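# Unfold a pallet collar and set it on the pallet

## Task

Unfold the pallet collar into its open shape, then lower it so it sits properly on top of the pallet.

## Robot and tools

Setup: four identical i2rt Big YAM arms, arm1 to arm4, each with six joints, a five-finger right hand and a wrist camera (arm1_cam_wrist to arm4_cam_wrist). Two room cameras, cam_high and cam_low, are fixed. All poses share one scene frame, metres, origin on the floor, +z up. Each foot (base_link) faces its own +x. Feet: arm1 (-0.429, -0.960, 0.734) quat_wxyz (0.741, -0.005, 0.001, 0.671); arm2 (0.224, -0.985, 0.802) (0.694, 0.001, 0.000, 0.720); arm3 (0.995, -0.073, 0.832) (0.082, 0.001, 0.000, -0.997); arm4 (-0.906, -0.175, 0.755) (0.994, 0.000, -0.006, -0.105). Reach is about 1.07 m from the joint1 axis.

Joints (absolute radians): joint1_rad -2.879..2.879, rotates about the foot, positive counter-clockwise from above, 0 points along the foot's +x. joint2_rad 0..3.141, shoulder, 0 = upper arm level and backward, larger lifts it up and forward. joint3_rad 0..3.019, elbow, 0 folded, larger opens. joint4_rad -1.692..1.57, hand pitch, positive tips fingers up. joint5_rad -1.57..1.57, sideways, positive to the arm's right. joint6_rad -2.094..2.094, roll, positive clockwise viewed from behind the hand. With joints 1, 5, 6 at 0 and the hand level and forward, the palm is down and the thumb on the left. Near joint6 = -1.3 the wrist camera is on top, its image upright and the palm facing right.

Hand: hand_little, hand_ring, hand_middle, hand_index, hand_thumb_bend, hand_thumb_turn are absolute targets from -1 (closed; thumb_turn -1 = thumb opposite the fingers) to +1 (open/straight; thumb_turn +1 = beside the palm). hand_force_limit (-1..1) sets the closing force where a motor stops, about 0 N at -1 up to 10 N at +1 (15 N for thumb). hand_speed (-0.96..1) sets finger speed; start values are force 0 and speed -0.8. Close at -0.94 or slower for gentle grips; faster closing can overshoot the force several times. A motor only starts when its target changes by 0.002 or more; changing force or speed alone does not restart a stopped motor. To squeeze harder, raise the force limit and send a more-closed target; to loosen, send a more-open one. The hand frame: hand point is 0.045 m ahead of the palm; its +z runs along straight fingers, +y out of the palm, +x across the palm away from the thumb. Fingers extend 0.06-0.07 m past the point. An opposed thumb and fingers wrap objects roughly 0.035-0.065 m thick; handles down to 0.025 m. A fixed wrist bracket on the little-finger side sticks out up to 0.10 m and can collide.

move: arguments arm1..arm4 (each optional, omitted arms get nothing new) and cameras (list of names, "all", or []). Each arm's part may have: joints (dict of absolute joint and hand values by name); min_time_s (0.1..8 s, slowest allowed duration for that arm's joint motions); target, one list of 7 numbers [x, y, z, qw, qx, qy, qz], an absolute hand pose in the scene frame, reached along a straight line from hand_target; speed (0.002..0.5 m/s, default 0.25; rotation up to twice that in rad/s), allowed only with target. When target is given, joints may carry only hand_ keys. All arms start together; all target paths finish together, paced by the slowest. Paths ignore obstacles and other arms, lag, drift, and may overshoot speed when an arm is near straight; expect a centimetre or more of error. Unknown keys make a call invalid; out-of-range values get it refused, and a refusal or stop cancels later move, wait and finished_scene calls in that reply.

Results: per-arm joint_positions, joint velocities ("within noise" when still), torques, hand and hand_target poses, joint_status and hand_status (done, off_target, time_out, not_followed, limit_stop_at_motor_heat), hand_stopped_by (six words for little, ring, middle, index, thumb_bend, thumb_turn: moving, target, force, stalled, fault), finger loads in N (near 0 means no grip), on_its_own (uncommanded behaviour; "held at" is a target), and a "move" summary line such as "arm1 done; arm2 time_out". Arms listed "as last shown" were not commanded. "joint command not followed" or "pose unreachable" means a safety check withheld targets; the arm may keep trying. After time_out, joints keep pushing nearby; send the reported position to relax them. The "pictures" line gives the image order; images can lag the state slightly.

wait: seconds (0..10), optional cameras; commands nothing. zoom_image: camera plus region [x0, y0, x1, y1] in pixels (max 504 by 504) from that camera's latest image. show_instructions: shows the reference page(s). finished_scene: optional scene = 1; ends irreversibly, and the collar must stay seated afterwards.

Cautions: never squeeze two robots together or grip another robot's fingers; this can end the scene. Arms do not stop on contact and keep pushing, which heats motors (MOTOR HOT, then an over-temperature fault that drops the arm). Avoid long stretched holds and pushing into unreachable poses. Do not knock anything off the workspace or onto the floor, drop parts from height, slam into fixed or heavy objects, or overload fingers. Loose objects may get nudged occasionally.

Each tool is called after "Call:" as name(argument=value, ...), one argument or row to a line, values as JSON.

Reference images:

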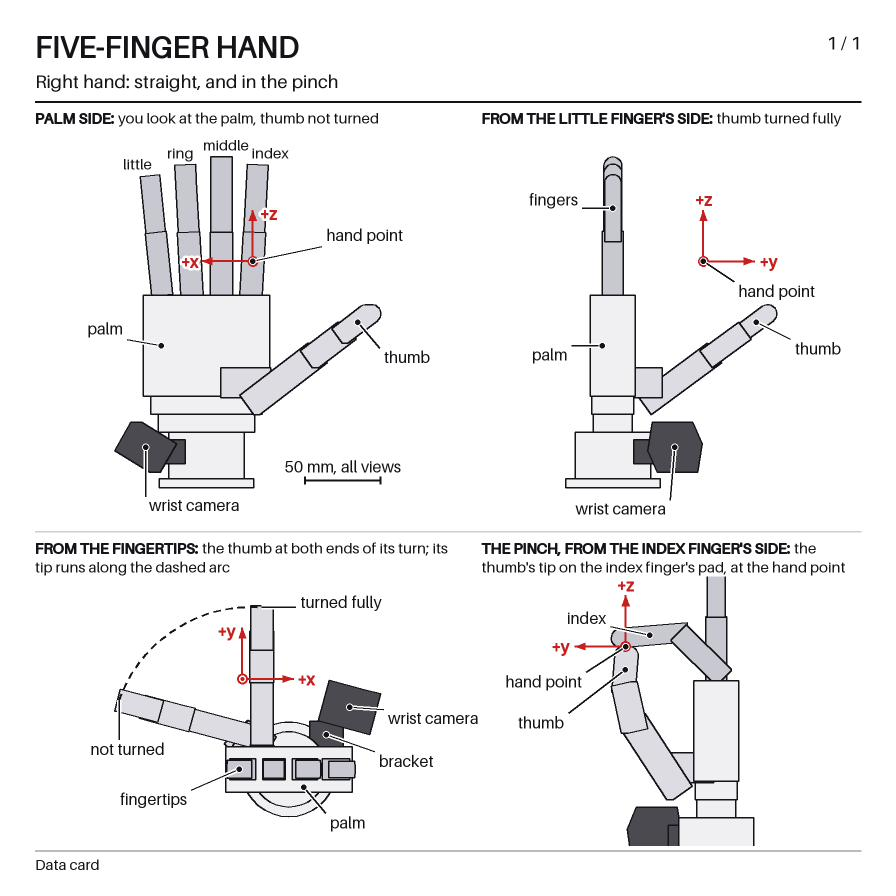

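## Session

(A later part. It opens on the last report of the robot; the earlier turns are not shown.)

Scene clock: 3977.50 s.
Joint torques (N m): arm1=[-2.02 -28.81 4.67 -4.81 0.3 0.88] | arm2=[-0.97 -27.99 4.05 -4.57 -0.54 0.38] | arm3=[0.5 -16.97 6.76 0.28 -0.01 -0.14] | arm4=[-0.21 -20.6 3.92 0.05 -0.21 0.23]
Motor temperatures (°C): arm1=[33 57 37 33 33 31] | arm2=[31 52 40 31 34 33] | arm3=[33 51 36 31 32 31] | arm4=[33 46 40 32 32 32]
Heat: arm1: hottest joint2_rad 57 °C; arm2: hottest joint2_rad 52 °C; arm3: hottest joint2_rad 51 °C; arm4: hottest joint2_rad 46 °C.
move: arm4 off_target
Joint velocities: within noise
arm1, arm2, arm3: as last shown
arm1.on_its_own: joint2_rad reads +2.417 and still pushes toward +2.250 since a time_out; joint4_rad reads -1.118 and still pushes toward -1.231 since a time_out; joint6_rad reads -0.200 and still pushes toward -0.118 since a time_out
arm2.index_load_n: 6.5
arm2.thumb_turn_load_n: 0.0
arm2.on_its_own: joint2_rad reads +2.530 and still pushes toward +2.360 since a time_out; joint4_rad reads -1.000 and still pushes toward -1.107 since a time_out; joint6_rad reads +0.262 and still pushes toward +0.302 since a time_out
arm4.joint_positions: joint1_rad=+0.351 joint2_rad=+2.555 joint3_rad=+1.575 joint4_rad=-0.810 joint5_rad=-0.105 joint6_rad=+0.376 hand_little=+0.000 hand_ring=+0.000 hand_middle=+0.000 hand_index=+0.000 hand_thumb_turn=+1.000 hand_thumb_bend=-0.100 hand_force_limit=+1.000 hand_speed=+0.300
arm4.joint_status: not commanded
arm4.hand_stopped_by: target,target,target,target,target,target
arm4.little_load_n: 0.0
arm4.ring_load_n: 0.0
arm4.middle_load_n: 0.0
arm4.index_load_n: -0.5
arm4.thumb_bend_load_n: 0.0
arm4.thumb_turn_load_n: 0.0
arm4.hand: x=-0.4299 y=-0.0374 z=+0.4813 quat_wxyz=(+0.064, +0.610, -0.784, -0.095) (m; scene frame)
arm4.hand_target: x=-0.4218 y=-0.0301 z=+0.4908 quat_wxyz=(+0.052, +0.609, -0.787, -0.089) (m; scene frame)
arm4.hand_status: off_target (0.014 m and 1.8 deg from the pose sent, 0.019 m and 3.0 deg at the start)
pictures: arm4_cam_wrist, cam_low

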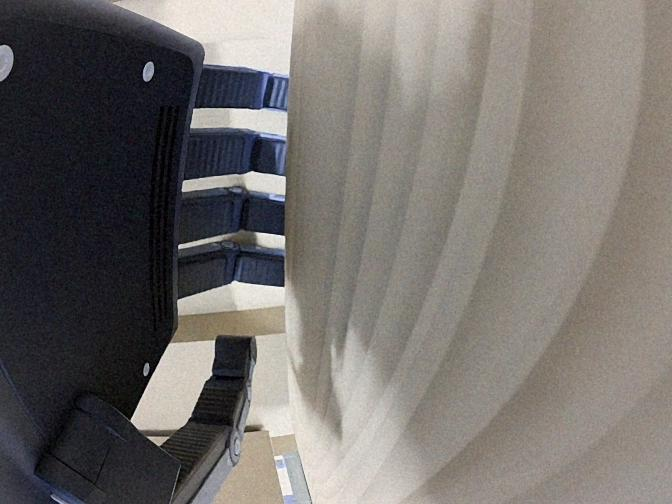

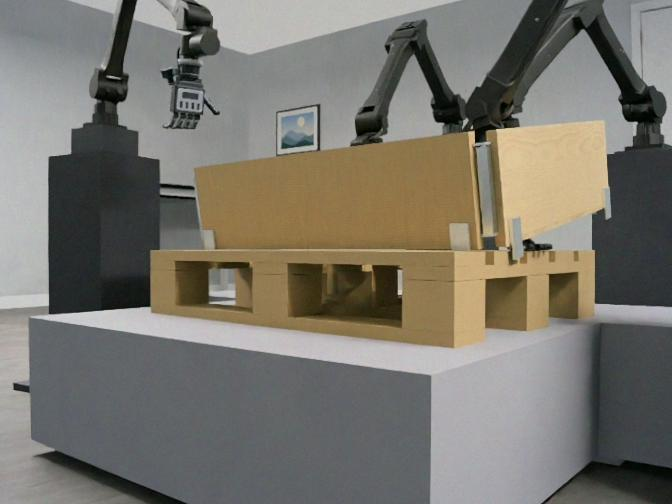

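Call:
move(
  arm4={"target": [-0.436, -0.03, 0.490, 0.0524, 0.606, -0.790, -0.0887], "speed": 0.06, "joints": {"hand_index": -0.04, "hand_middle": -0.09, "hand_ring": -0.115, "hand_little": -0.16}},
  arm3={"target": [0.27, -0.03, 0.80, -0.045, -0.777, -0.627, -0.030], "speed": 0.15},
  cameras=["arm3_cam_wrist", "arm4_cam_wrist", "cam_high", "cam_low"],
)

Call:
zoom_image(
  camera="cam_low",
  region=[480, 200, 620, 290],
)

Scene clock: 3982.40 s.
Joint torques (N m): arm1=[-2.08 -28.75 4.71 -4.86 0.32 0.88] | arm2=[-0.91 -27.99 4.05 -4.57 -0.53 0.38] | arm3=[1.67 -22.12 12.15 -0.68 -0.13 0.24] | arm4=[-0.09 -20.01 2.59 -0.39 -0.19 0.32]
Motor temperatures (°C): arm1=[33 56 37 33 33 31] | arm2=[31 52 40 31 34 33] | arm3=[33 51 37 31 32 31] | arm4=[33 46 40 32 32 32]
Heat: arm1: hottest joint2_rad 56 °C; arm2: hottest joint2_rad 52 °C; arm3: hottest joint2_rad 51 °C; arm4: hottest joint2_rad 46 °C.
move: arm3 off_target; arm4 off_target
Joint velocities: within noise
arm1, arm2: as last shown
arm1.on_its_own: joint2_rad reads +2.417 and still pushes toward +2.250 since a time_out; joint4_rad reads -1.118 and still pushes toward -1.231 since a time_out; joint6_rad reads -0.200 and still pushes toward -0.118 since a time_out
arm1.hand_target: x=-0.2744 y=-0.4694 z=+0.6608 quat_wxyz=(+0.119, +0.988, -0.102, +0.005) (m; scene frame)
arm2.index_load_n: 7.0
arm2.on_its_own: joint2_rad reads +2.530 and still pushes toward +2.360 since a time_out; joint4_rad reads -1.000 and still pushes toward -1.107 since a time_out; joint6_rad reads +0.262 and still pushes toward +0.302 since a time_out
arm2.hand_target: x=+0.1102 y=-0.4898 z=+0.6558 quat_wxyz=(+0.143, +0.984, -0.108, -0.021) (m; scene frame)
arm3.joint_positions: joint1_rad=-0.282 joint2_rad=+2.810 joint3_rad=+2.872 joint4_rad=-1.657 joint5_rad=-0.020 joint6_rad=+0.087 hand_little=-0.064 hand_ring=-0.094 hand_middle=-0.123 hand_index=-0.143 hand_thumb_turn=+1.000 hand_thumb_bend=+1.000 hand_force_limit=+1.000 hand_speed=-0.700
arm3.joint_status: not commanded
arm3.hand_stopped_by: target,target,target,target,target,target
arm3.little_load_n: 0.0
arm3.ring_load_n: 0.0
arm3.middle_load_n: 0.5
arm3.index_load_n: 0.0
arm3.thumb_bend_load_n: 0.0
arm3.thumb_turn_load_n: 0.0
arm3.hand: x=+0.2760 y=-0.0276 z=+0.7775 quat_wxyz=(-0.016, -0.776, -0.631, -0.003) (m; scene frame)
arm3.hand_target: x=+0.2667 y=-0.0321 z=+0.7963 quat_wxyz=(-0.004, -0.779, -0.627, +0.012) (m; scene frame)
arm3.hand_status: off_target (0.023 m and 4.6 deg from the pose sent, 0.243 m and 2.7 deg at the start; a joint's target at an end of its range on 25 of 71 steps)
arm4.joint_positions: joint1_rad=+0.349 joint2_rad=+2.530 joint3_rad=+1.536 joint4_rad=-0.761 joint5_rad=-0.105 joint6_rad=+0.378 hand_little=-0.160 hand_ring=-0.114 hand_middle=-0.090 hand_index=-0.040 hand_thumb_turn=+1.000 hand_thumb_bend=-0.100 hand_force_limit=+1.000 hand_speed=+0.300
arm4.joint_status: all done
arm4.hand_stopped_by: target,target,target,target,target,target
arm4.little_load_n: 0.0
arm4.ring_load_n: 0.0
arm4.middle_load_n: 0.0
arm4.index_load_n: 0.0
arm4.thumb_bend_load_n: 0.0
arm4.thumb_turn_load_n: 0.0
arm4.hand: x=-0.4292 y=-0.0379 z=+0.4836 quat_wxyz=(+0.049, +0.611, -0.785, -0.087) (m; scene frame)
arm4.hand_target: x=-0.4354 y=-0.0320 z=+0.4894 quat_wxyz=(+0.052, +0.604, -0.790, -0.088) (m; scene frame)
arm4.hand_status: off_target (0.012 m and 0.9 deg from the pose sent, 0.013 m and 1.8 deg at the start)
pictures: arm3_cam_wrist, arm4_cam_wrist, cam_high, cam_low

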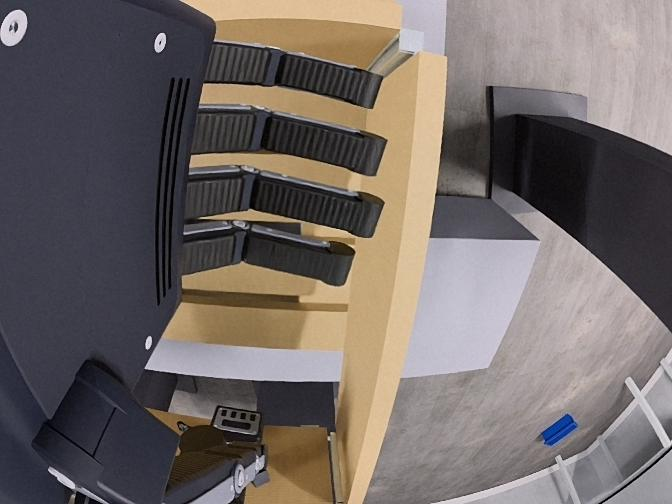

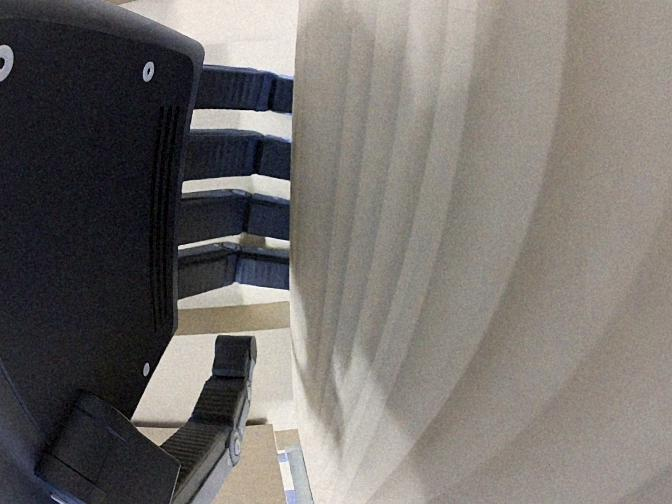

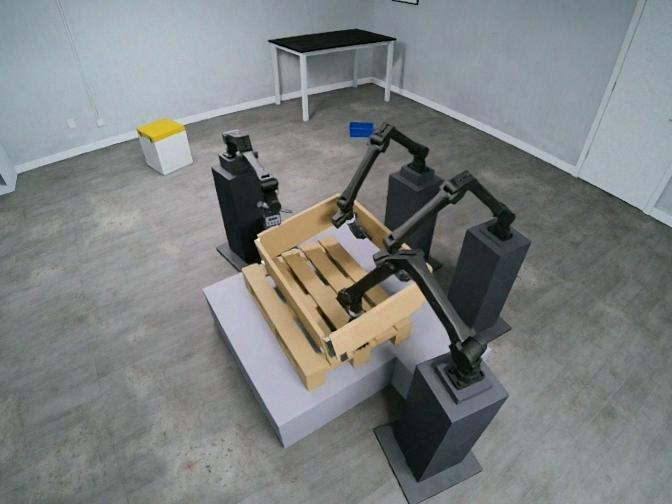

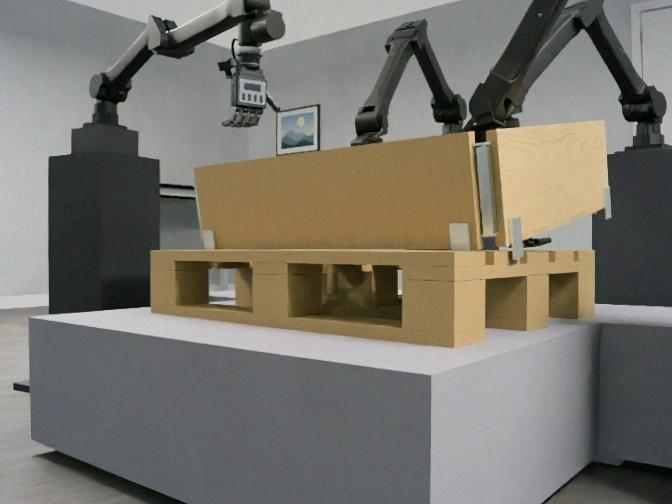

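Scaled by 3.600 from the camera's 672x504 image, which has a finer 960x720 frame.

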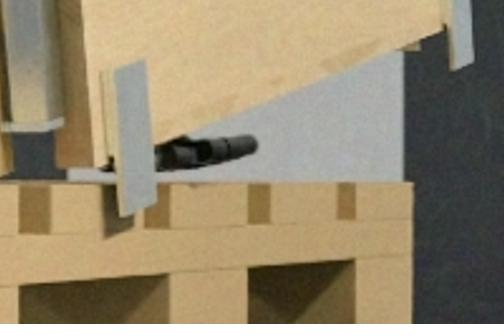

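Call:
move(
  arm3={"target": [0.52, -0.05, 0.81, -0.045, -0.777, -0.627, -0.030], "speed": 0.25, "joints": {"hand_index": 1.0, "hand_middle": 1.0, "hand_ring": 1.0, "hand_little": 1.0, "hand_speed": 0.0}},
  cameras=[],
)

Call:
move(
  arm3={"target": [0.58, -0.09, 0.56, 0.4685, -0.5456, -0.4497, 0.5296], "speed": 0.25},
  cameras=["arm3_cam_wrist", "cam_high", "cam_low"],
)

Scene clock: 4025.90 s.
Joint torques (N m): arm1=[-2.2 -28.81 4.67 -4.78 0.31 0.89] | arm2=[-0.97 -27.99 4.04 -4.57 -0.54 0.37] | arm3=[-1.44 -16.91 6.84 0.34 0.04 -0.06] | arm4=[-0.03 -20.07 2.59 -0.39 -0.2 0.32]
Motor temperatures (°C): arm1=[33 56 37 33 33 31] | arm2=[31 52 40 31 34 33] | arm3=[33 54 42 31 32 31] | arm4=[33 48 39 32 31 32]
Heat: arm1: hottest joint2_rad 56 °C; arm2: hottest joint2_rad 52 °C; arm3: hottest joint2_rad 54 °C; arm4: hottest joint2_rad 48 °C.
move: arm3 off_target
Joint velocities: within noise
arm1, arm2, arm4: as last shown
arm1.little_load_n: 2.5
arm1.on_its_own: joint2_rad reads +2.417 and still pushes toward +2.250 since a time_out; joint4_rad reads -1.118 and still pushes toward -1.231 since a time_out; joint6_rad reads -0.200 and still pushes toward -0.118 since a time_out
arm2.index_load_n: 6.5
arm2.on_its_own: joint2_rad reads +2.530 and still pushes toward +2.360 since a time_out; joint4_rad reads -1.000 and still pushes toward -1.107 since a time_out; joint6_rad reads +0.262 and still pushes toward +0.302 since a time_out
arm3.joint_positions: joint1_rad=-0.288 joint2_rad=+2.012 joint3_rad=+1.404 joint4_rad=-1.123 joint5_rad=-0.020 joint6_rad=+0.087 hand_little=+1.000 hand_ring=+1.000 hand_middle=+1.000 hand_index=+1.000 hand_thumb_turn=+1.000 hand_thumb_bend=+1.000 hand_force_limit=+1.000 hand_speed=+0.000
arm3.joint_status: all done
arm3.hand_stopped_by: target,target,target,target,target,target
arm3.little_load_n: 0.0
arm3.ring_load_n: 0.0
arm3.middle_load_n: 0.0
arm3.index_load_n: 0.0
arm3.thumb_bend_load_n: -0.5
arm3.thumb_turn_load_n: 0.0
arm3.hand: x=+0.5346 y=-0.0553 z=+0.8017 quat_wxyz=(-0.065, -0.775, -0.626, -0.050) (m; scene frame)
arm3.hand_target: x=+0.5236 y=-0.0494 z=+0.8133 quat_wxyz=(-0.048, -0.777, -0.626, -0.033) (m; scene frame)
arm3.hand_status: off_target (0.018 m and 3.3 deg from the pose sent, 0.247 m and 4.6 deg at the start)
pictures: none
No camera images: "cameras" was empty.

Scene clock: 4029.97 s.
Joint torques (N m): arm1=[-2.14 -28.63 4.7 -4.83 0.32 0.89] | arm2=[-0.91 -27.93 4.04 -4.59 -0.53 0.37] | arm3=[0.79 -9.58 -2.14 2.48 -0.13 -0.11] | arm4=[0.03 -19.96 2.59 -0.43 -0.2 0.33]
Motor temperatures (°C): arm1=[33 56 37 33 33 31] | arm2=[31 52 40 31 34 33] | arm3=[33 53 41 31 32 31] | arm4=[33 48 39 32 31 32]
Heat: arm1: hottest joint2_rad 56 °C; arm2: hottest joint2_rad 52 °C; arm3: hottest joint2_rad 53 °C; arm4: hottest joint2_rad 48 °C.
move: arm3 off_target
Joint velocities: within noise
arm1, arm2, arm4: as last shown
arm1.little_load_n: 2.0
arm1.on_its_own: joint2_rad reads +2.417 and still pushes toward +2.250 since a time_out; joint4_rad reads -1.118 and still pushes toward -1.231 since a time_out; joint6_rad reads -0.200 and still pushes toward -0.118 since a time_out
arm2.index_load_n: 7.0
arm2.on_its_own: joint2_rad reads +2.530 and still pushes toward +2.360 since a time_out; joint4_rad reads -1.000 and still pushes toward -1.107 since a time_out; joint6_rad reads +0.262 and still pushes toward +0.302 since a time_out
arm3.joint_positions: joint1_rad=-0.264 joint2_rad=+2.670 joint3_rad=+0.609 joint4_rad=+1.541 joint5_rad=-0.112 joint6_rad=+0.120 hand_little=+1.000 hand_ring=+1.000 hand_middle=+1.000 hand_index=+1.000 hand_thumb_turn=+1.000 hand_thumb_bend=+1.000 hand_force_limit=+1.000 hand_speed=+0.000
arm3.joint_status: not commanded
arm3.hand_stopped_by: target,target,target,target,target,target
arm3.little_load_n: 0.0
arm3.ring_load_n: 0.0
arm3.middle_load_n: 0.0
arm3.index_load_n: 0.0
arm3.thumb_bend_load_n: 0.0
arm3.thumb_turn_load_n: 0.0
arm3.hand: x=+0.5814 y=-0.0906 z=+0.5566 quat_wxyz=(+0.315, -0.657, -0.563, +0.391) (m; scene frame)
arm3.hand_target: x=+0.5758 y=-0.0911 z=+0.5609 quat_wxyz=(+0.326, -0.645, -0.564, +0.399) (m; scene frame)
arm3.hand_status: off_target (0.004 m and 30.0 deg from the pose sent, 0.248 m and 99.3 deg at the start; pose on its path clipped on 28 of 122 steps; a joint's target at an end of its range on 44 of 122 steps)
arm4.little_load_n: 0.5
arm4.ring_load_n: 0.5
pictures: arm3_cam_wrist, cam_high, cam_low

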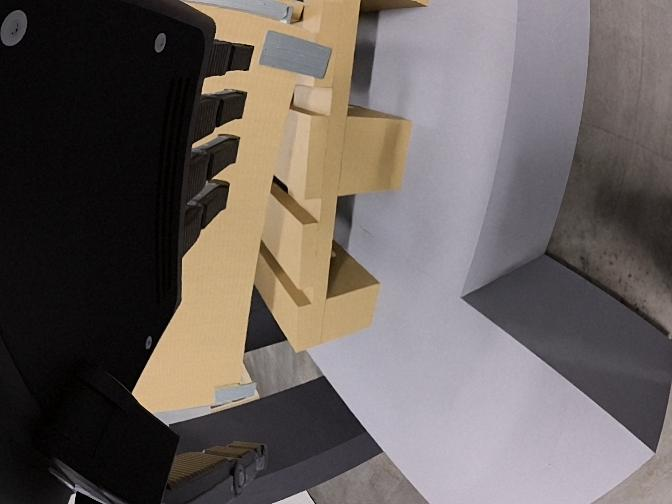

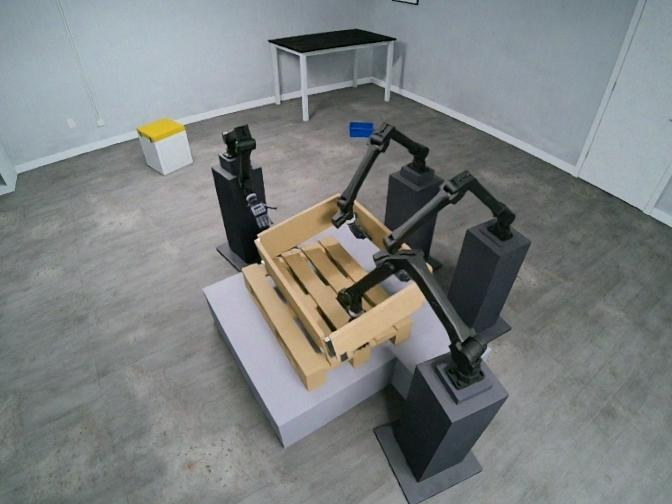

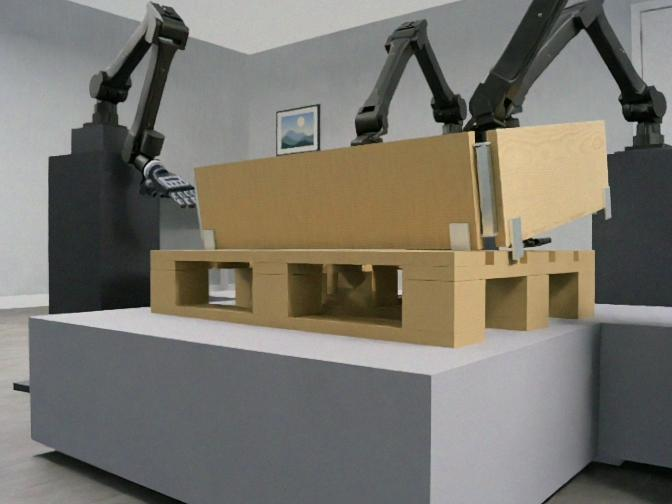

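Call:
move(
  arm3={"target": [0.55, -0.05, 0.80, -0.045, -0.777, -0.627, -0.030], "speed": 0.3, "joints": {"hand_index": 0.0, "hand_middle": 0.0, "hand_ring": 0.0, "hand_little": 0.0, "hand_speed": 0.0}},
  cameras=[],
)

Call:
move(
  arm3={"target": [0.285, -0.03, 0.81, 0.0089, -0.7615, -0.6477, 0.0141], "speed": 0.2},
  cameras=["arm3_cam_wrist", "cam_high", "cam_low"],
)

Scene clock: 4067.37 s.
Joint torques (N m): arm1=[-2.08 -28.69 4.64 -4.82 0.31 0.89] | arm2=[-0.97 -27.99 4.05 -4.57 -0.54 0.38] | arm3=[0.26 -12.69 9.01 -1.01 0.11 -0.14] | arm4=[0.03 -19.9 2.58 -0.39 -0.2 0.32]
Motor temperatures (°C): arm1=[33 57 37 33 33 31] | arm2=[31 53 40 31 34 33] | arm3=[33 47 37 31 32 31] | arm4=[33 48 38 32 31 32]
Heat: arm1: hottest joint2_rad 57 °C; arm2: hottest joint2_rad 53 °C; arm3: hottest joint2_rad 47 °C; arm4: hottest joint2_rad 48 °C.
move: arm3 off_target
Joint velocities: within noise
arm1, arm2, arm4: as last shown
arm1.on_its_own: joint2_rad reads +2.417 and still pushes toward +2.250 since a time_out; joint4_rad reads -1.118 and still pushes toward -1.231 since a time_out; joint6_rad reads -0.200 and still pushes toward -0.118 since a time_out
arm2.index_load_n: 6.5
arm2.on_its_own: joint2_rad reads +2.530 and still pushes toward +2.360 since a time_out; joint4_rad reads -1.000 and still pushes toward -1.107 since a time_out; joint6_rad reads +0.262 and still pushes toward +0.302 since a time_out
arm3.joint_positions: joint1_rad=-0.302 joint2_rad=+1.937 joint3_rad=+1.259 joint4_rad=-1.008 joint5_rad=-0.023 joint6_rad=+0.084 hand_little=+0.000 hand_ring=+0.000 hand_middle=+0.000 hand_index=+0.000 hand_thumb_turn=+1.000 hand_thumb_bend=+1.000 hand_force_limit=+1.000 hand_speed=+0.000
arm3.joint_status: all done
arm3.hand_stopped_by: target,target,target,target,target,target
arm3.little_load_n: 0.0
arm3.ring_load_n: 0.0
arm3.middle_load_n: 0.0
arm3.index_load_n: 0.5
arm3.thumb_bend_load_n: 0.0
arm3.thumb_turn_load_n: 0.0
arm3.hand: x=+0.5628 y=-0.0532 z=+0.7924 quat_wxyz=(-0.050, -0.780, -0.623, -0.032) (m; scene frame)
arm3.hand_target: x=+0.5524 y=-0.0470 z=+0.7985 quat_wxyz=(-0.046, -0.778, -0.626, -0.029) (m; scene frame)
arm3.hand_status: off_target (0.015 m and 0.9 deg from the pose sent, 0.249 m and 66.3 deg at the start)
arm4.ring_load_n: 0.0
arm4.index_load_n: 0.5
pictures: none
No camera images: "cameras" was empty.

Scene clock: 4069.73 s.
Joint torques (N m): arm1=[-2.14 -28.75 4.67 -4.81 0.32 0.88] | arm2=[-0.97 -27.93 4.04 -4.59 -0.53 0.38] | arm3=[1.44 -21.19 12.3 -0.53 0.13 -0.13] | arm4=[0.03 -20.01 2.61 -0.39 -0.19 0.32]
Motor temperatures (°C): arm1=[33 57 37 33 33 31] | arm2=[31 53 40 31 34 33] | arm3=[33 47 37 31 32 31] | arm4=[33 48 38 32 31 32]
Heat: arm1: hottest joint2_rad 57 °C; arm2: hottest joint2_rad 53 °C; arm3: hottest joint2_rad 47 °C; arm4: hottest joint2_rad 48 °C.
move: arm3 off_target
Joint velocities: within noise
arm1.joint_positions: joint1_rad=-0.219 joint2_rad=+2.417 joint3_rad=+1.689 joint4_rad=-1.118 joint5_rad=+0.048 joint6_rad=-0.200 hand_little=-0.083 hand_ring=-0.083 hand_middle=-0.072 hand_index=-0.040 hand_thumb_turn=+1.000 hand_thumb_bend=+0.900 hand_force_limit=+1.000 hand_speed=-0.850
arm1.joint_status: not commanded
arm1.hand_stopped_by: target,force,target,target,target,target
arm1.little_load_n: 2.0
arm1.ring_load_n: 11.0
arm1.middle_load_n: 6.5
arm1.index_load_n: 0.0
arm1.thumb_bend_load_n: 0.0
arm1.thumb_turn_load_n: 0.0
arm1.on_its_own: joint2_rad reads +2.417 and still pushes toward +2.250 since a time_out; joint4_rad reads -1.118 and still pushes toward -1.231 since a time_out; joint6_rad reads -0.200 and still pushes toward -0.118 since a time_out
arm1.hand: x=-0.2792 y=-0.4837 z=+0.5663 quat_wxyz=(+0.143, +0.988, -0.056, -0.009) (m; scene frame)
arm1.hand_target: x=-0.2744 y=-0.4694 z=+0.6608 quat_wxyz=(+0.119, +0.988, -0.102, +0.005) (m; scene frame)
arm1.hand_status: not commanded
arm2.joint_positions: joint1_rad=+0.070 joint2_rad=+2.530 joint3_rad=+1.632 joint4_rad=-1.000 joint5_rad=-0.083 joint6_rad=+0.262 hand_little=-0.080 hand_ring=-0.120 hand_middle=-0.127 hand_index=-0.119 hand_thumb_turn=+1.000 hand_thumb_bend=+1.000 hand_force_limit=+1.000 hand_speed=-0.300
arm2.joint_status: not commanded
arm2.hand_stopped_by: target,target,target,target,target,target
arm2.little_load_n: 0.0
arm2.ring_load_n: 2.0
arm2.middle_load_n: 7.5
arm2.index_load_n: 7.0
arm2.thumb_bend_load_n: 0.0
arm2.thumb_turn_load_n: 0.0
arm2.on_its_own: joint2_rad reads +2.530 and still pushes toward +2.360 since a time_out; joint4_rad reads -1.000 and still pushes toward -1.107 since a time_out; joint6_rad reads +0.262 and still pushes toward +0.302 since a time_out
arm2.hand: x=+0.1127 y=-0.5167 z=+0.5632 quat_wxyz=(+0.166, +0.982, -0.083, -0.011) (m; scene frame)
arm2.hand_target: x=+0.1102 y=-0.4898 z=+0.6558 quat_wxyz=(+0.143, +0.984, -0.108, -0.021) (m; scene frame)
arm2.hand_status: not commanded
arm3.joint_positions: joint1_rad=-0.276 joint2_rad=+2.578 joint3_rad=+2.460 joint4_rad=-1.461 joint5_rad=-0.011 joint6_rad=+0.074 hand_little=+0.000 hand_ring=+0.000 hand_middle=+0.000 hand_index=+0.000 hand_thumb_turn=+1.000 hand_thumb_bend=+1.000 hand_force_limit=+1.000 hand_speed=+0.000
arm3.joint_status: not commanded
arm3.hand_stopped_by: target,target,target,target,target,target
arm3.little_load_n: 0.0
arm3.ring_load_n: 0.0
arm3.middle_load_n: 0.0
arm3.index_load_n: 0.0
arm3.thumb_bend_load_n: 0.0
arm3.thumb_turn_load_n: 0.0
arm3.hand: x=+0.2974 y=-0.0319 z=+0.7934 quat_wxyz=(-0.007, -0.770, -0.638, +0.000) (m; scene frame)
arm3.hand_target: x=+0.2870 y=-0.0343 z=+0.8078 quat_wxyz=(+0.005, -0.762, -0.647, +0.010) (m; scene frame)
arm3.hand_status: off_target (0.021 m and 2.8 deg from the pose sent, 0.279 m and 9.3 deg at the start)
arm4: as last shown
arm4.little_load_n: 0.0
arm4.index_load_n: 0.0
arm4.thumb_bend_load_n: -0.5
pictures: arm3_cam_wrist, cam_high, cam_low

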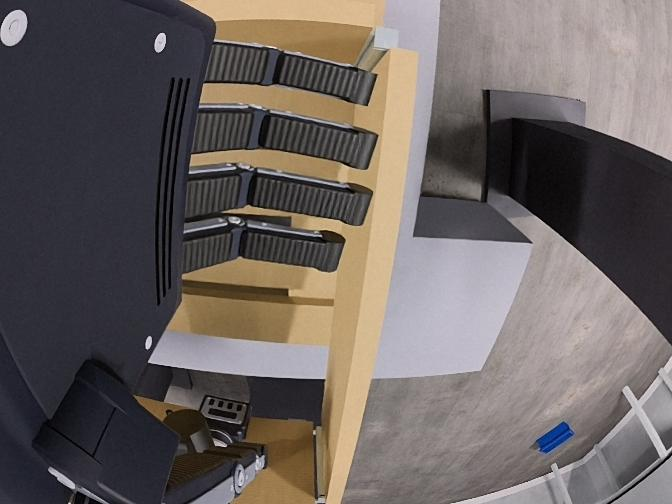

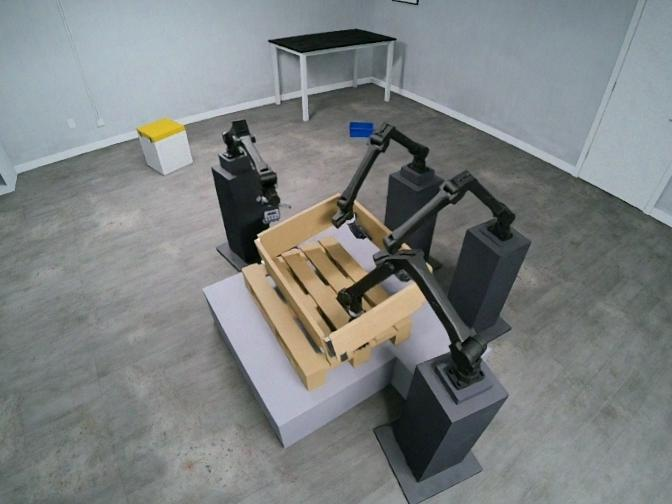

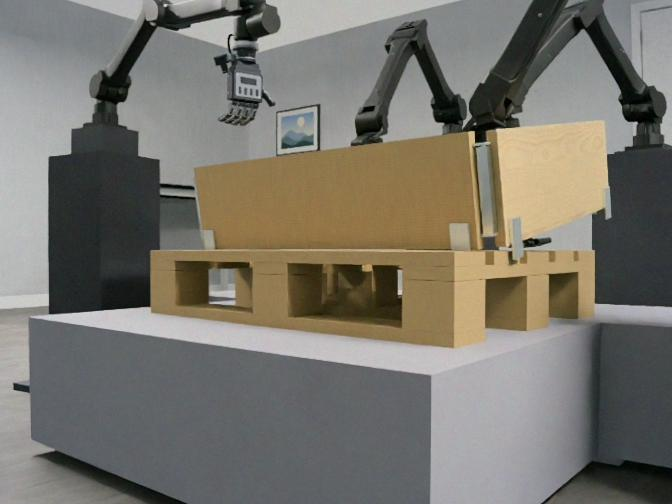

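Call:
move(
  arm3={"target": [0.268, -0.03, 0.62, 0.0089, -0.7615, -0.6477, 0.0141], "speed": 0.12},
  cameras=["arm3_cam_wrist", "cam_high"],
)

Scene clock: 4073.67 s.
Joint torques (N m): arm1=[-2.14 -28.92 4.68 -4.82 0.32 0.88] | arm2=[-0.97 -27.99 4.04 -4.57 -0.54 0.38] | arm3=[0.09 -21.95 11.6 0.51 0.11 -0.18] | arm4=[-0.09 -20.13 2.59 -0.4 -0.2 0.32]
Motor temperatures (°C): arm1=[33 57 37 33 33 31] | arm2=[31 53 40 31 34 33] | arm3=[33 47 38 31 32 31] | arm4=[33 48 38 32 31 32]
Heat: arm1: hottest joint2_rad 57 °C; arm2: hottest joint2_rad 53 °C; arm3: hottest joint2_rad 47 °C; arm4: hottest joint2_rad 48 °C.
move: arm3 off_target
Joint velocities: within noise
arm1, arm2, arm4: as last shown
arm1.on_its_own: joint2_rad reads +2.417 and still pushes toward +2.250 since a time_out; joint4_rad reads -1.118 and still pushes toward -1.231 since a time_out; joint6_rad reads -0.200 and still pushes toward -0.118 since a time_out
arm2.ring_load_n: 2.5
arm2.middle_load_n: 8.0
arm2.on_its_own: joint2_rad reads +2.530 and still pushes toward +2.360 since a time_out; joint4_rad reads -1.000 and still pushes toward -1.107 since a time_out; joint6_rad reads +0.262 and still pushes toward +0.302 since a time_out
arm3.joint_positions: joint1_rad=-0.282 joint2_rad=+2.882 joint3_rad=+2.563 joint4_rad=-1.275 joint5_rad=-0.011 joint6_rad=+0.070 hand_little=+0.000 hand_ring=+0.000 hand_middle=+0.000 hand_index=+0.000 hand_thumb_turn=+1.000 hand_thumb_bend=+1.000 hand_force_limit=+1.000 hand_speed=+0.000
arm3.joint_status: not commanded
arm3.hand_stopped_by: target,target,target,target,target,target
arm3.little_load_n: 0.0
arm3.ring_load_n: 0.0
arm3.middle_load_n: 0.0
arm3.index_load_n: 0.0
arm3.thumb_bend_load_n: 0.0
arm3.thumb_turn_load_n: 0.0
arm3.hand: x=+0.2921 y=-0.0265 z=+0.6063 quat_wxyz=(-0.013, -0.770, -0.638, -0.005) (m; scene frame)
arm3.hand_target: x=+0.2708 y=-0.0259 z=+0.6210 quat_wxyz=(+0.010, -0.763, -0.646, +0.015) (m; scene frame)
arm3.hand_status: off_target (0.028 m and 3.6 deg from the pose sent, 0.176 m and 2.8 deg at the start)
arm4.little_load_n: 0.5
arm4.thumb_bend_load_n: 0.0
pictures: arm3_cam_wrist, cam_high

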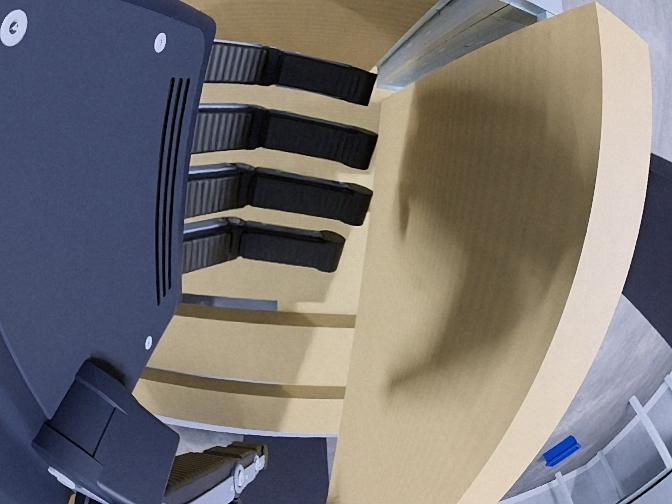

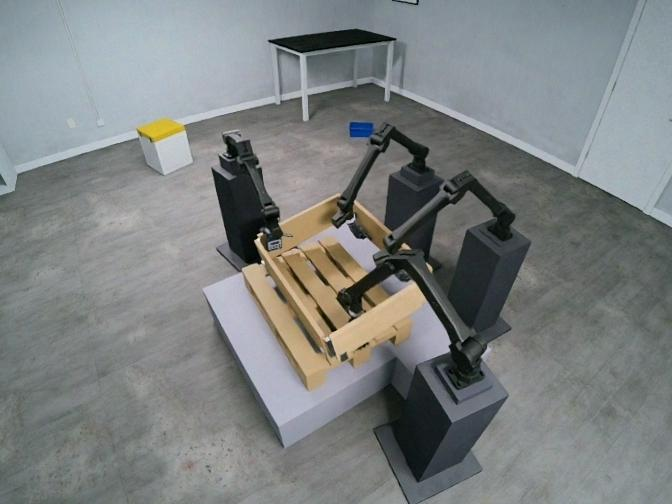

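Call:
move(
  arm3={"target": [0.262, -0.04, 0.53, 0.0089, -0.7615, -0.6477, 0.0141], "speed": 0.1},
  cameras=["arm3_cam_wrist"],
)

Scene clock: 4076.77 s.
Joint torques (N m): arm1=[-2.2 -28.75 4.7 -4.81 0.31 0.89] | arm2=[-0.91 -27.99 4.04 -4.57 -0.54 0.38] | arm3=[1.38 -20.78 11.28 0.8 0.12 0.02] | arm4=[0.03 -19.96 2.59 -0.39 -0.19 0.32]
Motor temperatures (°C): arm1=[33 57 37 33 33 31] | arm2=[31 53 40 31 34 33] | arm3=[33 47 38 31 32 31] | arm4=[33 48 38 32 31 32]
Heat: arm1: hottest joint2_rad 57 °C; arm2: hottest joint2_rad 53 °C; arm3: hottest joint2_rad 47 °C; arm4: hottest joint2_rad 48 °C.
move: arm3 off_target
Joint velocities: within noise
arm1, arm2, arm4: as last shown
arm1.on_its_own: joint2_rad reads +2.417 and still pushes toward +2.250 since a time_out; joint4_rad reads -1.118 and still pushes toward -1.231 since a time_out; joint6_rad reads -0.200 and still pushes toward -0.118 since a time_out
arm2.index_load_n: 6.5
arm2.on_its_own: joint2_rad reads +2.530 and still pushes toward +2.360 since a time_out; joint4_rad reads -1.000 and still pushes toward -1.107 since a time_out; joint6_rad reads +0.262 and still pushes toward +0.302 since a time_out
arm3.joint_positions: joint1_rad=-0.258 joint2_rad=+3.121 joint3_rad=+2.849 joint4_rad=-1.272 joint5_rad=-0.010 joint6_rad=+0.065 hand_little=+0.000 hand_ring=+0.000 hand_middle=+0.000 hand_index=+0.000 hand_thumb_turn=+1.000 hand_thumb_bend=+1.000 hand_force_limit=+1.000 hand_speed=+0.000
arm3.joint_status: not commanded
arm3.hand_stopped_by: target,target,target,target,target,target
arm3.little_load_n: 0.0
arm3.ring_load_n: 0.0
arm3.middle_load_n: 0.0
arm3.index_load_n: 0.0
arm3.thumb_bend_load_n: 0.0
arm3.thumb_turn_load_n: 0.0
arm3.hand: x=+0.2768 y=-0.0418 z=+0.5284 quat_wxyz=(+0.006, -0.761, -0.649, +0.011) (m; scene frame)
arm3.hand_target: x=+0.2640 y=-0.0447 z=+0.5299 quat_wxyz=(+0.021, -0.759, -0.650, +0.025) (m; scene frame)
arm3.hand_status: off_target (0.015 m and 0.5 deg from the pose sent, 0.083 m and 3.6 deg at the start; a joint's target at an end of its range on 22 of 48 steps)
arm4.little_load_n: 0.0
pictures: arm3_cam_wrist

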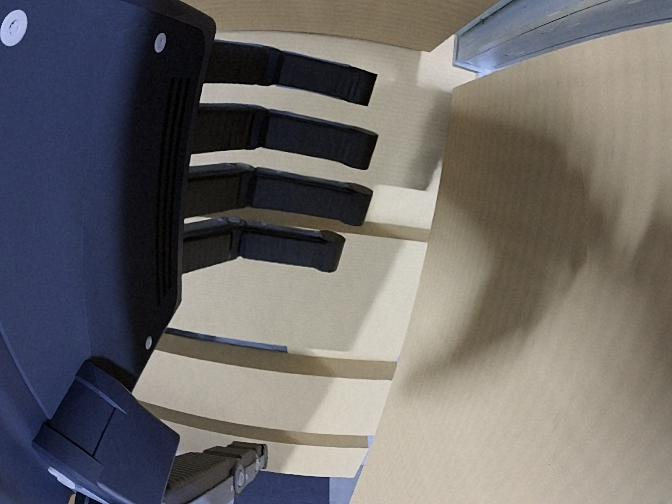

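Call:
move(
  arm3={"target": [0.285, -0.045, 0.487, 0.0089, -0.7615, -0.6477, 0.0141], "speed": 0.06},
  cameras=["arm3_cam_wrist", "cam_low"],
)

Call:
zoom_image(
  camera="cam_low",
  region=[150, 190, 290, 290],
)

Scene clock: 4081.63 s.
Joint torques (N m): arm1=[-2.02 -28.86 4.67 -4.81 0.32 0.88] | arm2=[-0.97 -27.99 4.04 -4.57 -0.54 0.38] | arm3=[1.2 -19.96 7.64 0.59 0.01 0.04] | arm4=[-0.03 -20.01 2.58 -0.4 -0.2 0.32]
Motor temperatures (°C): arm1=[33 57 37 33 33 31] | arm2=[31 53 40 31 34 33] | arm3=[33 47 39 31 32 31] | arm4=[33 48 38 32 31 32]
Heat: arm1: hottest joint2_rad 57 °C; arm2: hottest joint2_rad 53 °C; arm3: hottest joint2_rad 47 °C; arm4: hottest joint2_rad 48 °C.
move: arm3 off_target
Joint velocities: within noise
arm1, arm2, arm4: as last shown
arm1.thumb_bend_load_n: -0.5
arm1.on_its_own: joint2_rad reads +2.417 and still pushes toward +2.250 since a time_out; joint4_rad reads -1.118 and still pushes toward -1.231 since a time_out; joint6_rad reads -0.200 and still pushes toward -0.118 since a time_out
arm2.little_load_n: 0.5
arm2.on_its_own: joint2_rad reads +2.530 and still pushes toward +2.360 since a time_out; joint4_rad reads -1.000 and still pushes toward -1.107 since a time_out; joint6_rad reads +0.262 and still pushes toward +0.302 since a time_out
arm3.joint_positions: joint1_rad=-0.265 joint2_rad=+3.119 joint3_rad=+2.766 joint4_rad=-1.186 joint5_rad=-0.010 joint6_rad=+0.065 hand_little=+0.000 hand_ring=+0.000 hand_middle=+0.000 hand_index=+0.000 hand_thumb_turn=+1.000 hand_thumb_bend=+1.000 hand_force_limit=+1.000 hand_speed=+0.000
arm3.joint_status: not commanded
arm3.hand_stopped_by: target,target,target,target,target,target
arm3.little_load_n: 0.0
arm3.ring_load_n: 0.0
arm3.middle_load_n: 0.0
arm3.index_load_n: 0.0
arm3.thumb_bend_load_n: 0.0
arm3.thumb_turn_load_n: 0.0
arm3.hand: x=+0.2854 y=-0.0371 z=+0.4992 quat_wxyz=(+0.007, -0.763, -0.646, +0.013) (m; scene frame)
arm3.hand_target: x=+0.2863 y=-0.0396 z=+0.4878 quat_wxyz=(+0.009, -0.764, -0.645, +0.015) (m; scene frame)
arm3.hand_status: off_target (0.015 m and 0.4 deg from the pose sent, 0.042 m and 0.5 deg at the start; a joint's target at an end of its range on 19 of 41 steps)
arm4.thumb_bend_load_n: 0.5
pictures: arm3_cam_wrist, cam_low

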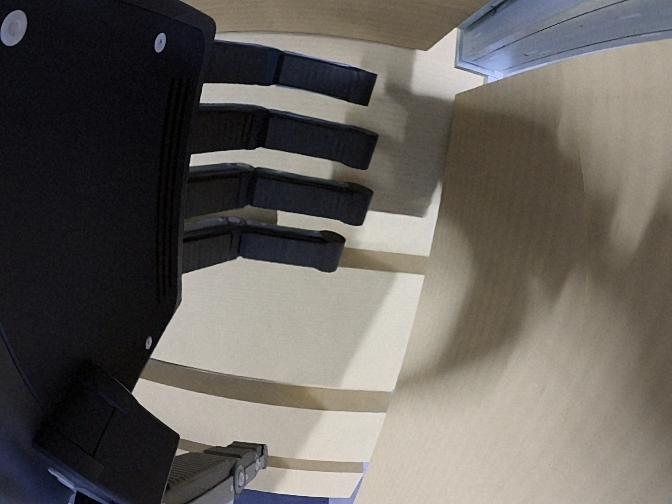

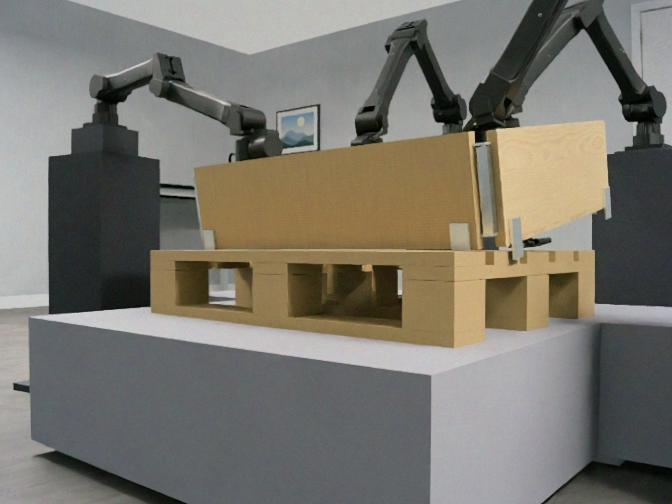

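Scaled by 3.600 from the camera's 672x504 image, which has a finer 960x720 frame.

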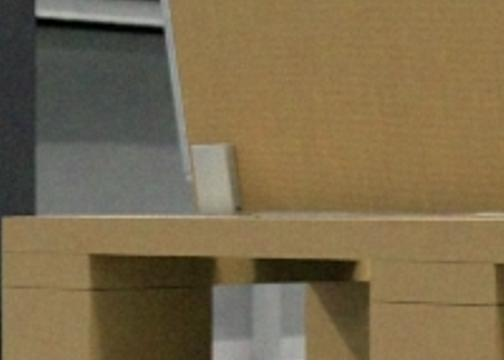

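Call:
move(
  arm3={"target": [0.283, -0.095, 0.497, 0.0089, -0.7615, -0.6477, 0.0141], "speed": 0.08},
  cameras=["arm3_cam_wrist"],
)

Scene clock: 4086.83 s.
Joint torques (N m): arm1=[-2.14 -28.86 4.67 -4.81 0.31 0.89] | arm2=[-0.97 -27.99 4.03 -4.59 -0.54 0.38] | arm3=[0.67 -22.3 7.09 0.42 0.11 0.15] | arm4=[-0.03 -19.9 2.59 -0.4 -0.19 0.33]
Motor temperatures (°C): arm1=[32 57 37 33 33 31] | arm2=[31 53 40 31 34 33] | arm3=[33 47 39 31 32 31] | arm4=[33 48 38 32 31 32]
Heat: arm1: hottest joint2_rad 57 °C; arm2: hottest joint2_rad 53 °C; arm3: hottest joint2_rad 47 °C; arm4: hottest joint2_rad 48 °C.
move: arm3 off_target
Joint velocities: within noise
arm1, arm2: as last shown
arm1.thumb_bend_load_n: 0.0
arm1.on_its_own: joint2_rad reads +2.417 and still pushes toward +2.250 since a time_out; joint4_rad reads -1.118 and still pushes toward -1.231 since a time_out; joint6_rad reads -0.200 and still pushes toward -0.118 since a time_out
arm2.little_load_n: 0.0
arm2.index_load_n: 7.0
arm2.on_its_own: joint2_rad reads +2.530 and still pushes toward +2.360 since a time_out; joint4_rad reads -1.000 and still pushes toward -1.107 since a time_out; joint6_rad reads +0.262 and still pushes toward +0.302 since a time_out
arm3.joint_positions: joint1_rad=-0.181 joint2_rad=+3.119 joint3_rad=+2.726 joint4_rad=-1.177 joint5_rad=-0.008 joint6_rad=+0.117 hand_little=+0.000 hand_ring=+0.000 hand_middle=+0.000 hand_index=+0.000 hand_thumb_turn=+1.000 hand_thumb_bend=+1.000 hand_force_limit=+1.000 hand_speed=+0.000
arm3.joint_status: not commanded
arm3.hand_stopped_by: target,target,target,target,target,target
arm3.little_load_n: 0.0
arm3.ring_load_n: 0.0
arm3.middle_load_n: 0.0
arm3.index_load_n: 0.5
arm3.thumb_bend_load_n: 0.0
arm3.thumb_turn_load_n: 0.0
arm3.hand: x=+0.2968 y=-0.0999 z=+0.4866 quat_wxyz=(-0.003, -0.753, -0.658, +0.001) (m; scene frame)
arm3.hand_target: x=+0.2836 y=-0.0973 z=+0.4969 quat_wxyz=(+0.009, -0.759, -0.651, +0.013) (m; scene frame)
arm3.hand_status: off_target (0.018 m and 2.6 deg from the pose sent, 0.058 m and 0.4 deg at the start)
arm4.joint_positions: joint1_rad=+0.349 joint2_rad=+2.530 joint3_rad=+1.536 joint4_rad=-0.761 joint5_rad=-0.105 joint6_rad=+0.378 hand_little=-0.160 hand_ring=-0.114 hand_middle=-0.090 hand_index=-0.040 hand_thumb_turn=+1.000 hand_thumb_bend=-0.100 hand_force_limit=+1.000 hand_speed=+0.300
arm4.joint_status: not commanded
arm4.hand_stopped_by: target,target,target,target,target,target
arm4.little_load_n: 0.0
arm4.ring_load_n: 0.0
arm4.middle_load_n: 0.0
arm4.index_load_n: 0.0
arm4.thumb_bend_load_n: 0.0
arm4.thumb_turn_load_n: 0.0
arm4.hand: x=-0.4292 y=-0.0379 z=+0.4836 quat_wxyz=(+0.049, +0.611, -0.785, -0.087) (m; scene frame)
arm4.hand_target: x=-0.4354 y=-0.0320 z=+0.4894 quat_wxyz=(+0.052, +0.604, -0.790, -0.088) (m; scene frame)
arm4.hand_status: not commanded
pictures: arm3_cam_wrist

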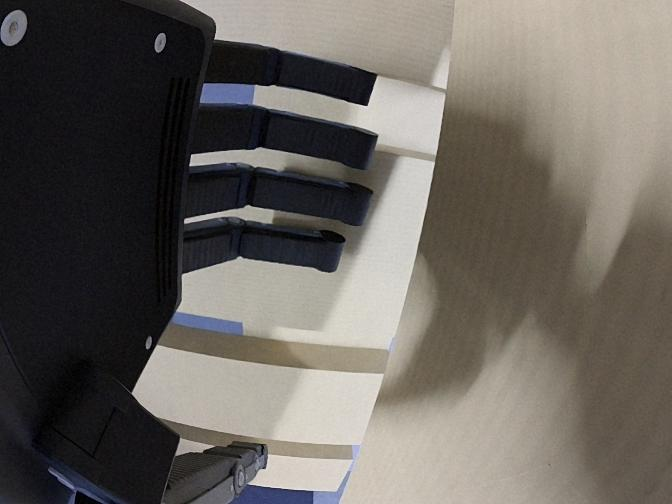

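Call:
move(
  arm3={"target": [0.318, -0.095, 0.497, -0.0442, -0.7603, -0.6471, -0.0312], "speed": 0.06},
  cameras=["arm3_cam_wrist", "cam_low"],
)

Call:
zoom_image(
  camera="cam_low",
  region=[150, 190, 290, 290],
)

Scene clock: 4090.43 s.
Joint torques (N m): arm1=[-2.2 -28.63 4.68 -4.83 0.32 0.89] | arm2=[-0.91 -27.93 4.04 -4.56 -0.54 0.37] | arm3=[-0.62 -20.37 11.02 -1.14 -0.02 0.12] | arm4=[-0.03 -19.96 2.59 -0.42 -0.19 0.32]
Motor temperatures (°C): arm1=[32 57 37 33 33 31] | arm2=[31 53 40 31 34 33] | arm3=[33 47 39 31 32 31] | arm4=[33 48 38 32 31 32]
Heat: arm1: hottest joint2_rad 57 °C; arm2: hottest joint2_rad 53 °C; arm3: hottest joint2_rad 47 °C; arm4: hottest joint2_rad 48 °C.
move: arm3 done
Joint velocities: within noise
arm1, arm2, arm4: as last shown
arm1.on_its_own: joint2_rad reads +2.417 and still pushes toward +2.250 since a time_out; joint4_rad reads -1.118 and still pushes toward -1.231 since a time_out; joint6_rad reads -0.200 and still pushes toward -0.118 since a time_out
arm1.hand_target: x=-0.2744 y=-0.4695 z=+0.6607 quat_wxyz=(+0.119, +0.988, -0.102, +0.005) (m; scene frame)
arm2.index_load_n: 6.5
arm2.on_its_own: joint2_rad reads +2.530 and still pushes toward +2.360 since a time_out; joint4_rad reads -1.000 and still pushes toward -1.107 since a time_out; joint6_rad reads +0.262 and still pushes toward +0.302 since a time_out
arm2.hand_target: x=+0.1102 y=-0.4899 z=+0.6556 quat_wxyz=(+0.143, +0.984, -0.108, -0.021) (m; scene frame)
arm3.joint_positions: joint1_rad=-0.186 joint2_rad=+3.119 joint3_rad=+2.727 joint4_rad=-1.261 joint5_rad=-0.023 joint6_rad=+0.117 hand_little=+0.000 hand_ring=+0.000 hand_middle=+0.000 hand_index=+0.000 hand_thumb_turn=+1.000 hand_thumb_bend=+1.000 hand_force_limit=+1.000 hand_speed=+0.000
arm3.joint_status: not commanded
arm3.hand_stopped_by: target,target,target,target,target,target
arm3.little_load_n: 2.0
arm3.ring_load_n: 0.0
arm3.middle_load_n: 0.0
arm3.index_load_n: 0.0
arm3.thumb_bend_load_n: 0.0
arm3.thumb_turn_load_n: 0.0
arm3.hand: x=+0.3183 y=-0.1001 z=+0.4934 quat_wxyz=(-0.037, -0.754, -0.656, -0.024) (m; scene frame)
arm3.hand_target: x=+0.3144 y=-0.0953 z=+0.4968 quat_wxyz=(-0.037, -0.761, -0.648, -0.023) (m; scene frame)
arm3.hand_status: done (0.006 m and 1.7 deg from the pose sent, 0.024 m and 6.2 deg at the start; a joint's target at an end of its range on 19 of 50 steps)
arm4.hand_target: x=-0.4355 y=-0.0321 z=+0.4894 quat_wxyz=(+0.052, +0.604, -0.790, -0.088) (m; scene frame)
pictures: arm3_cam_wrist, cam_low

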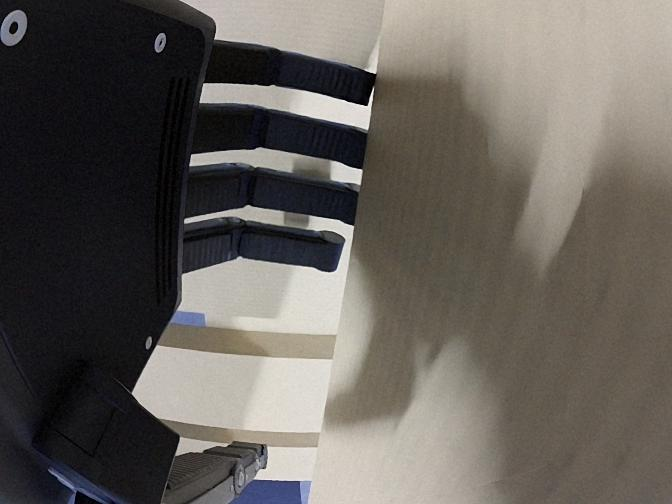

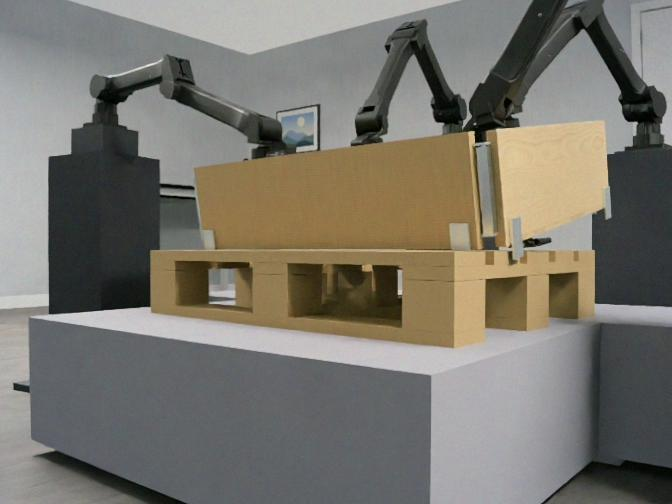

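Scaled by 3.600 from the camera's 672x504 image, which has a finer 960x720 frame.

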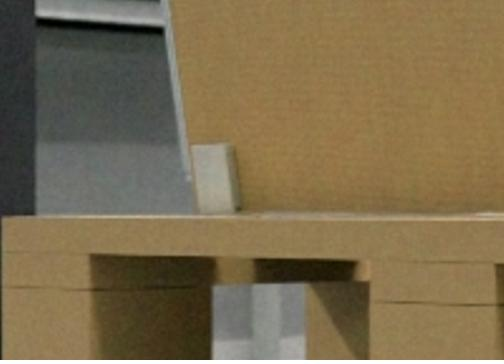

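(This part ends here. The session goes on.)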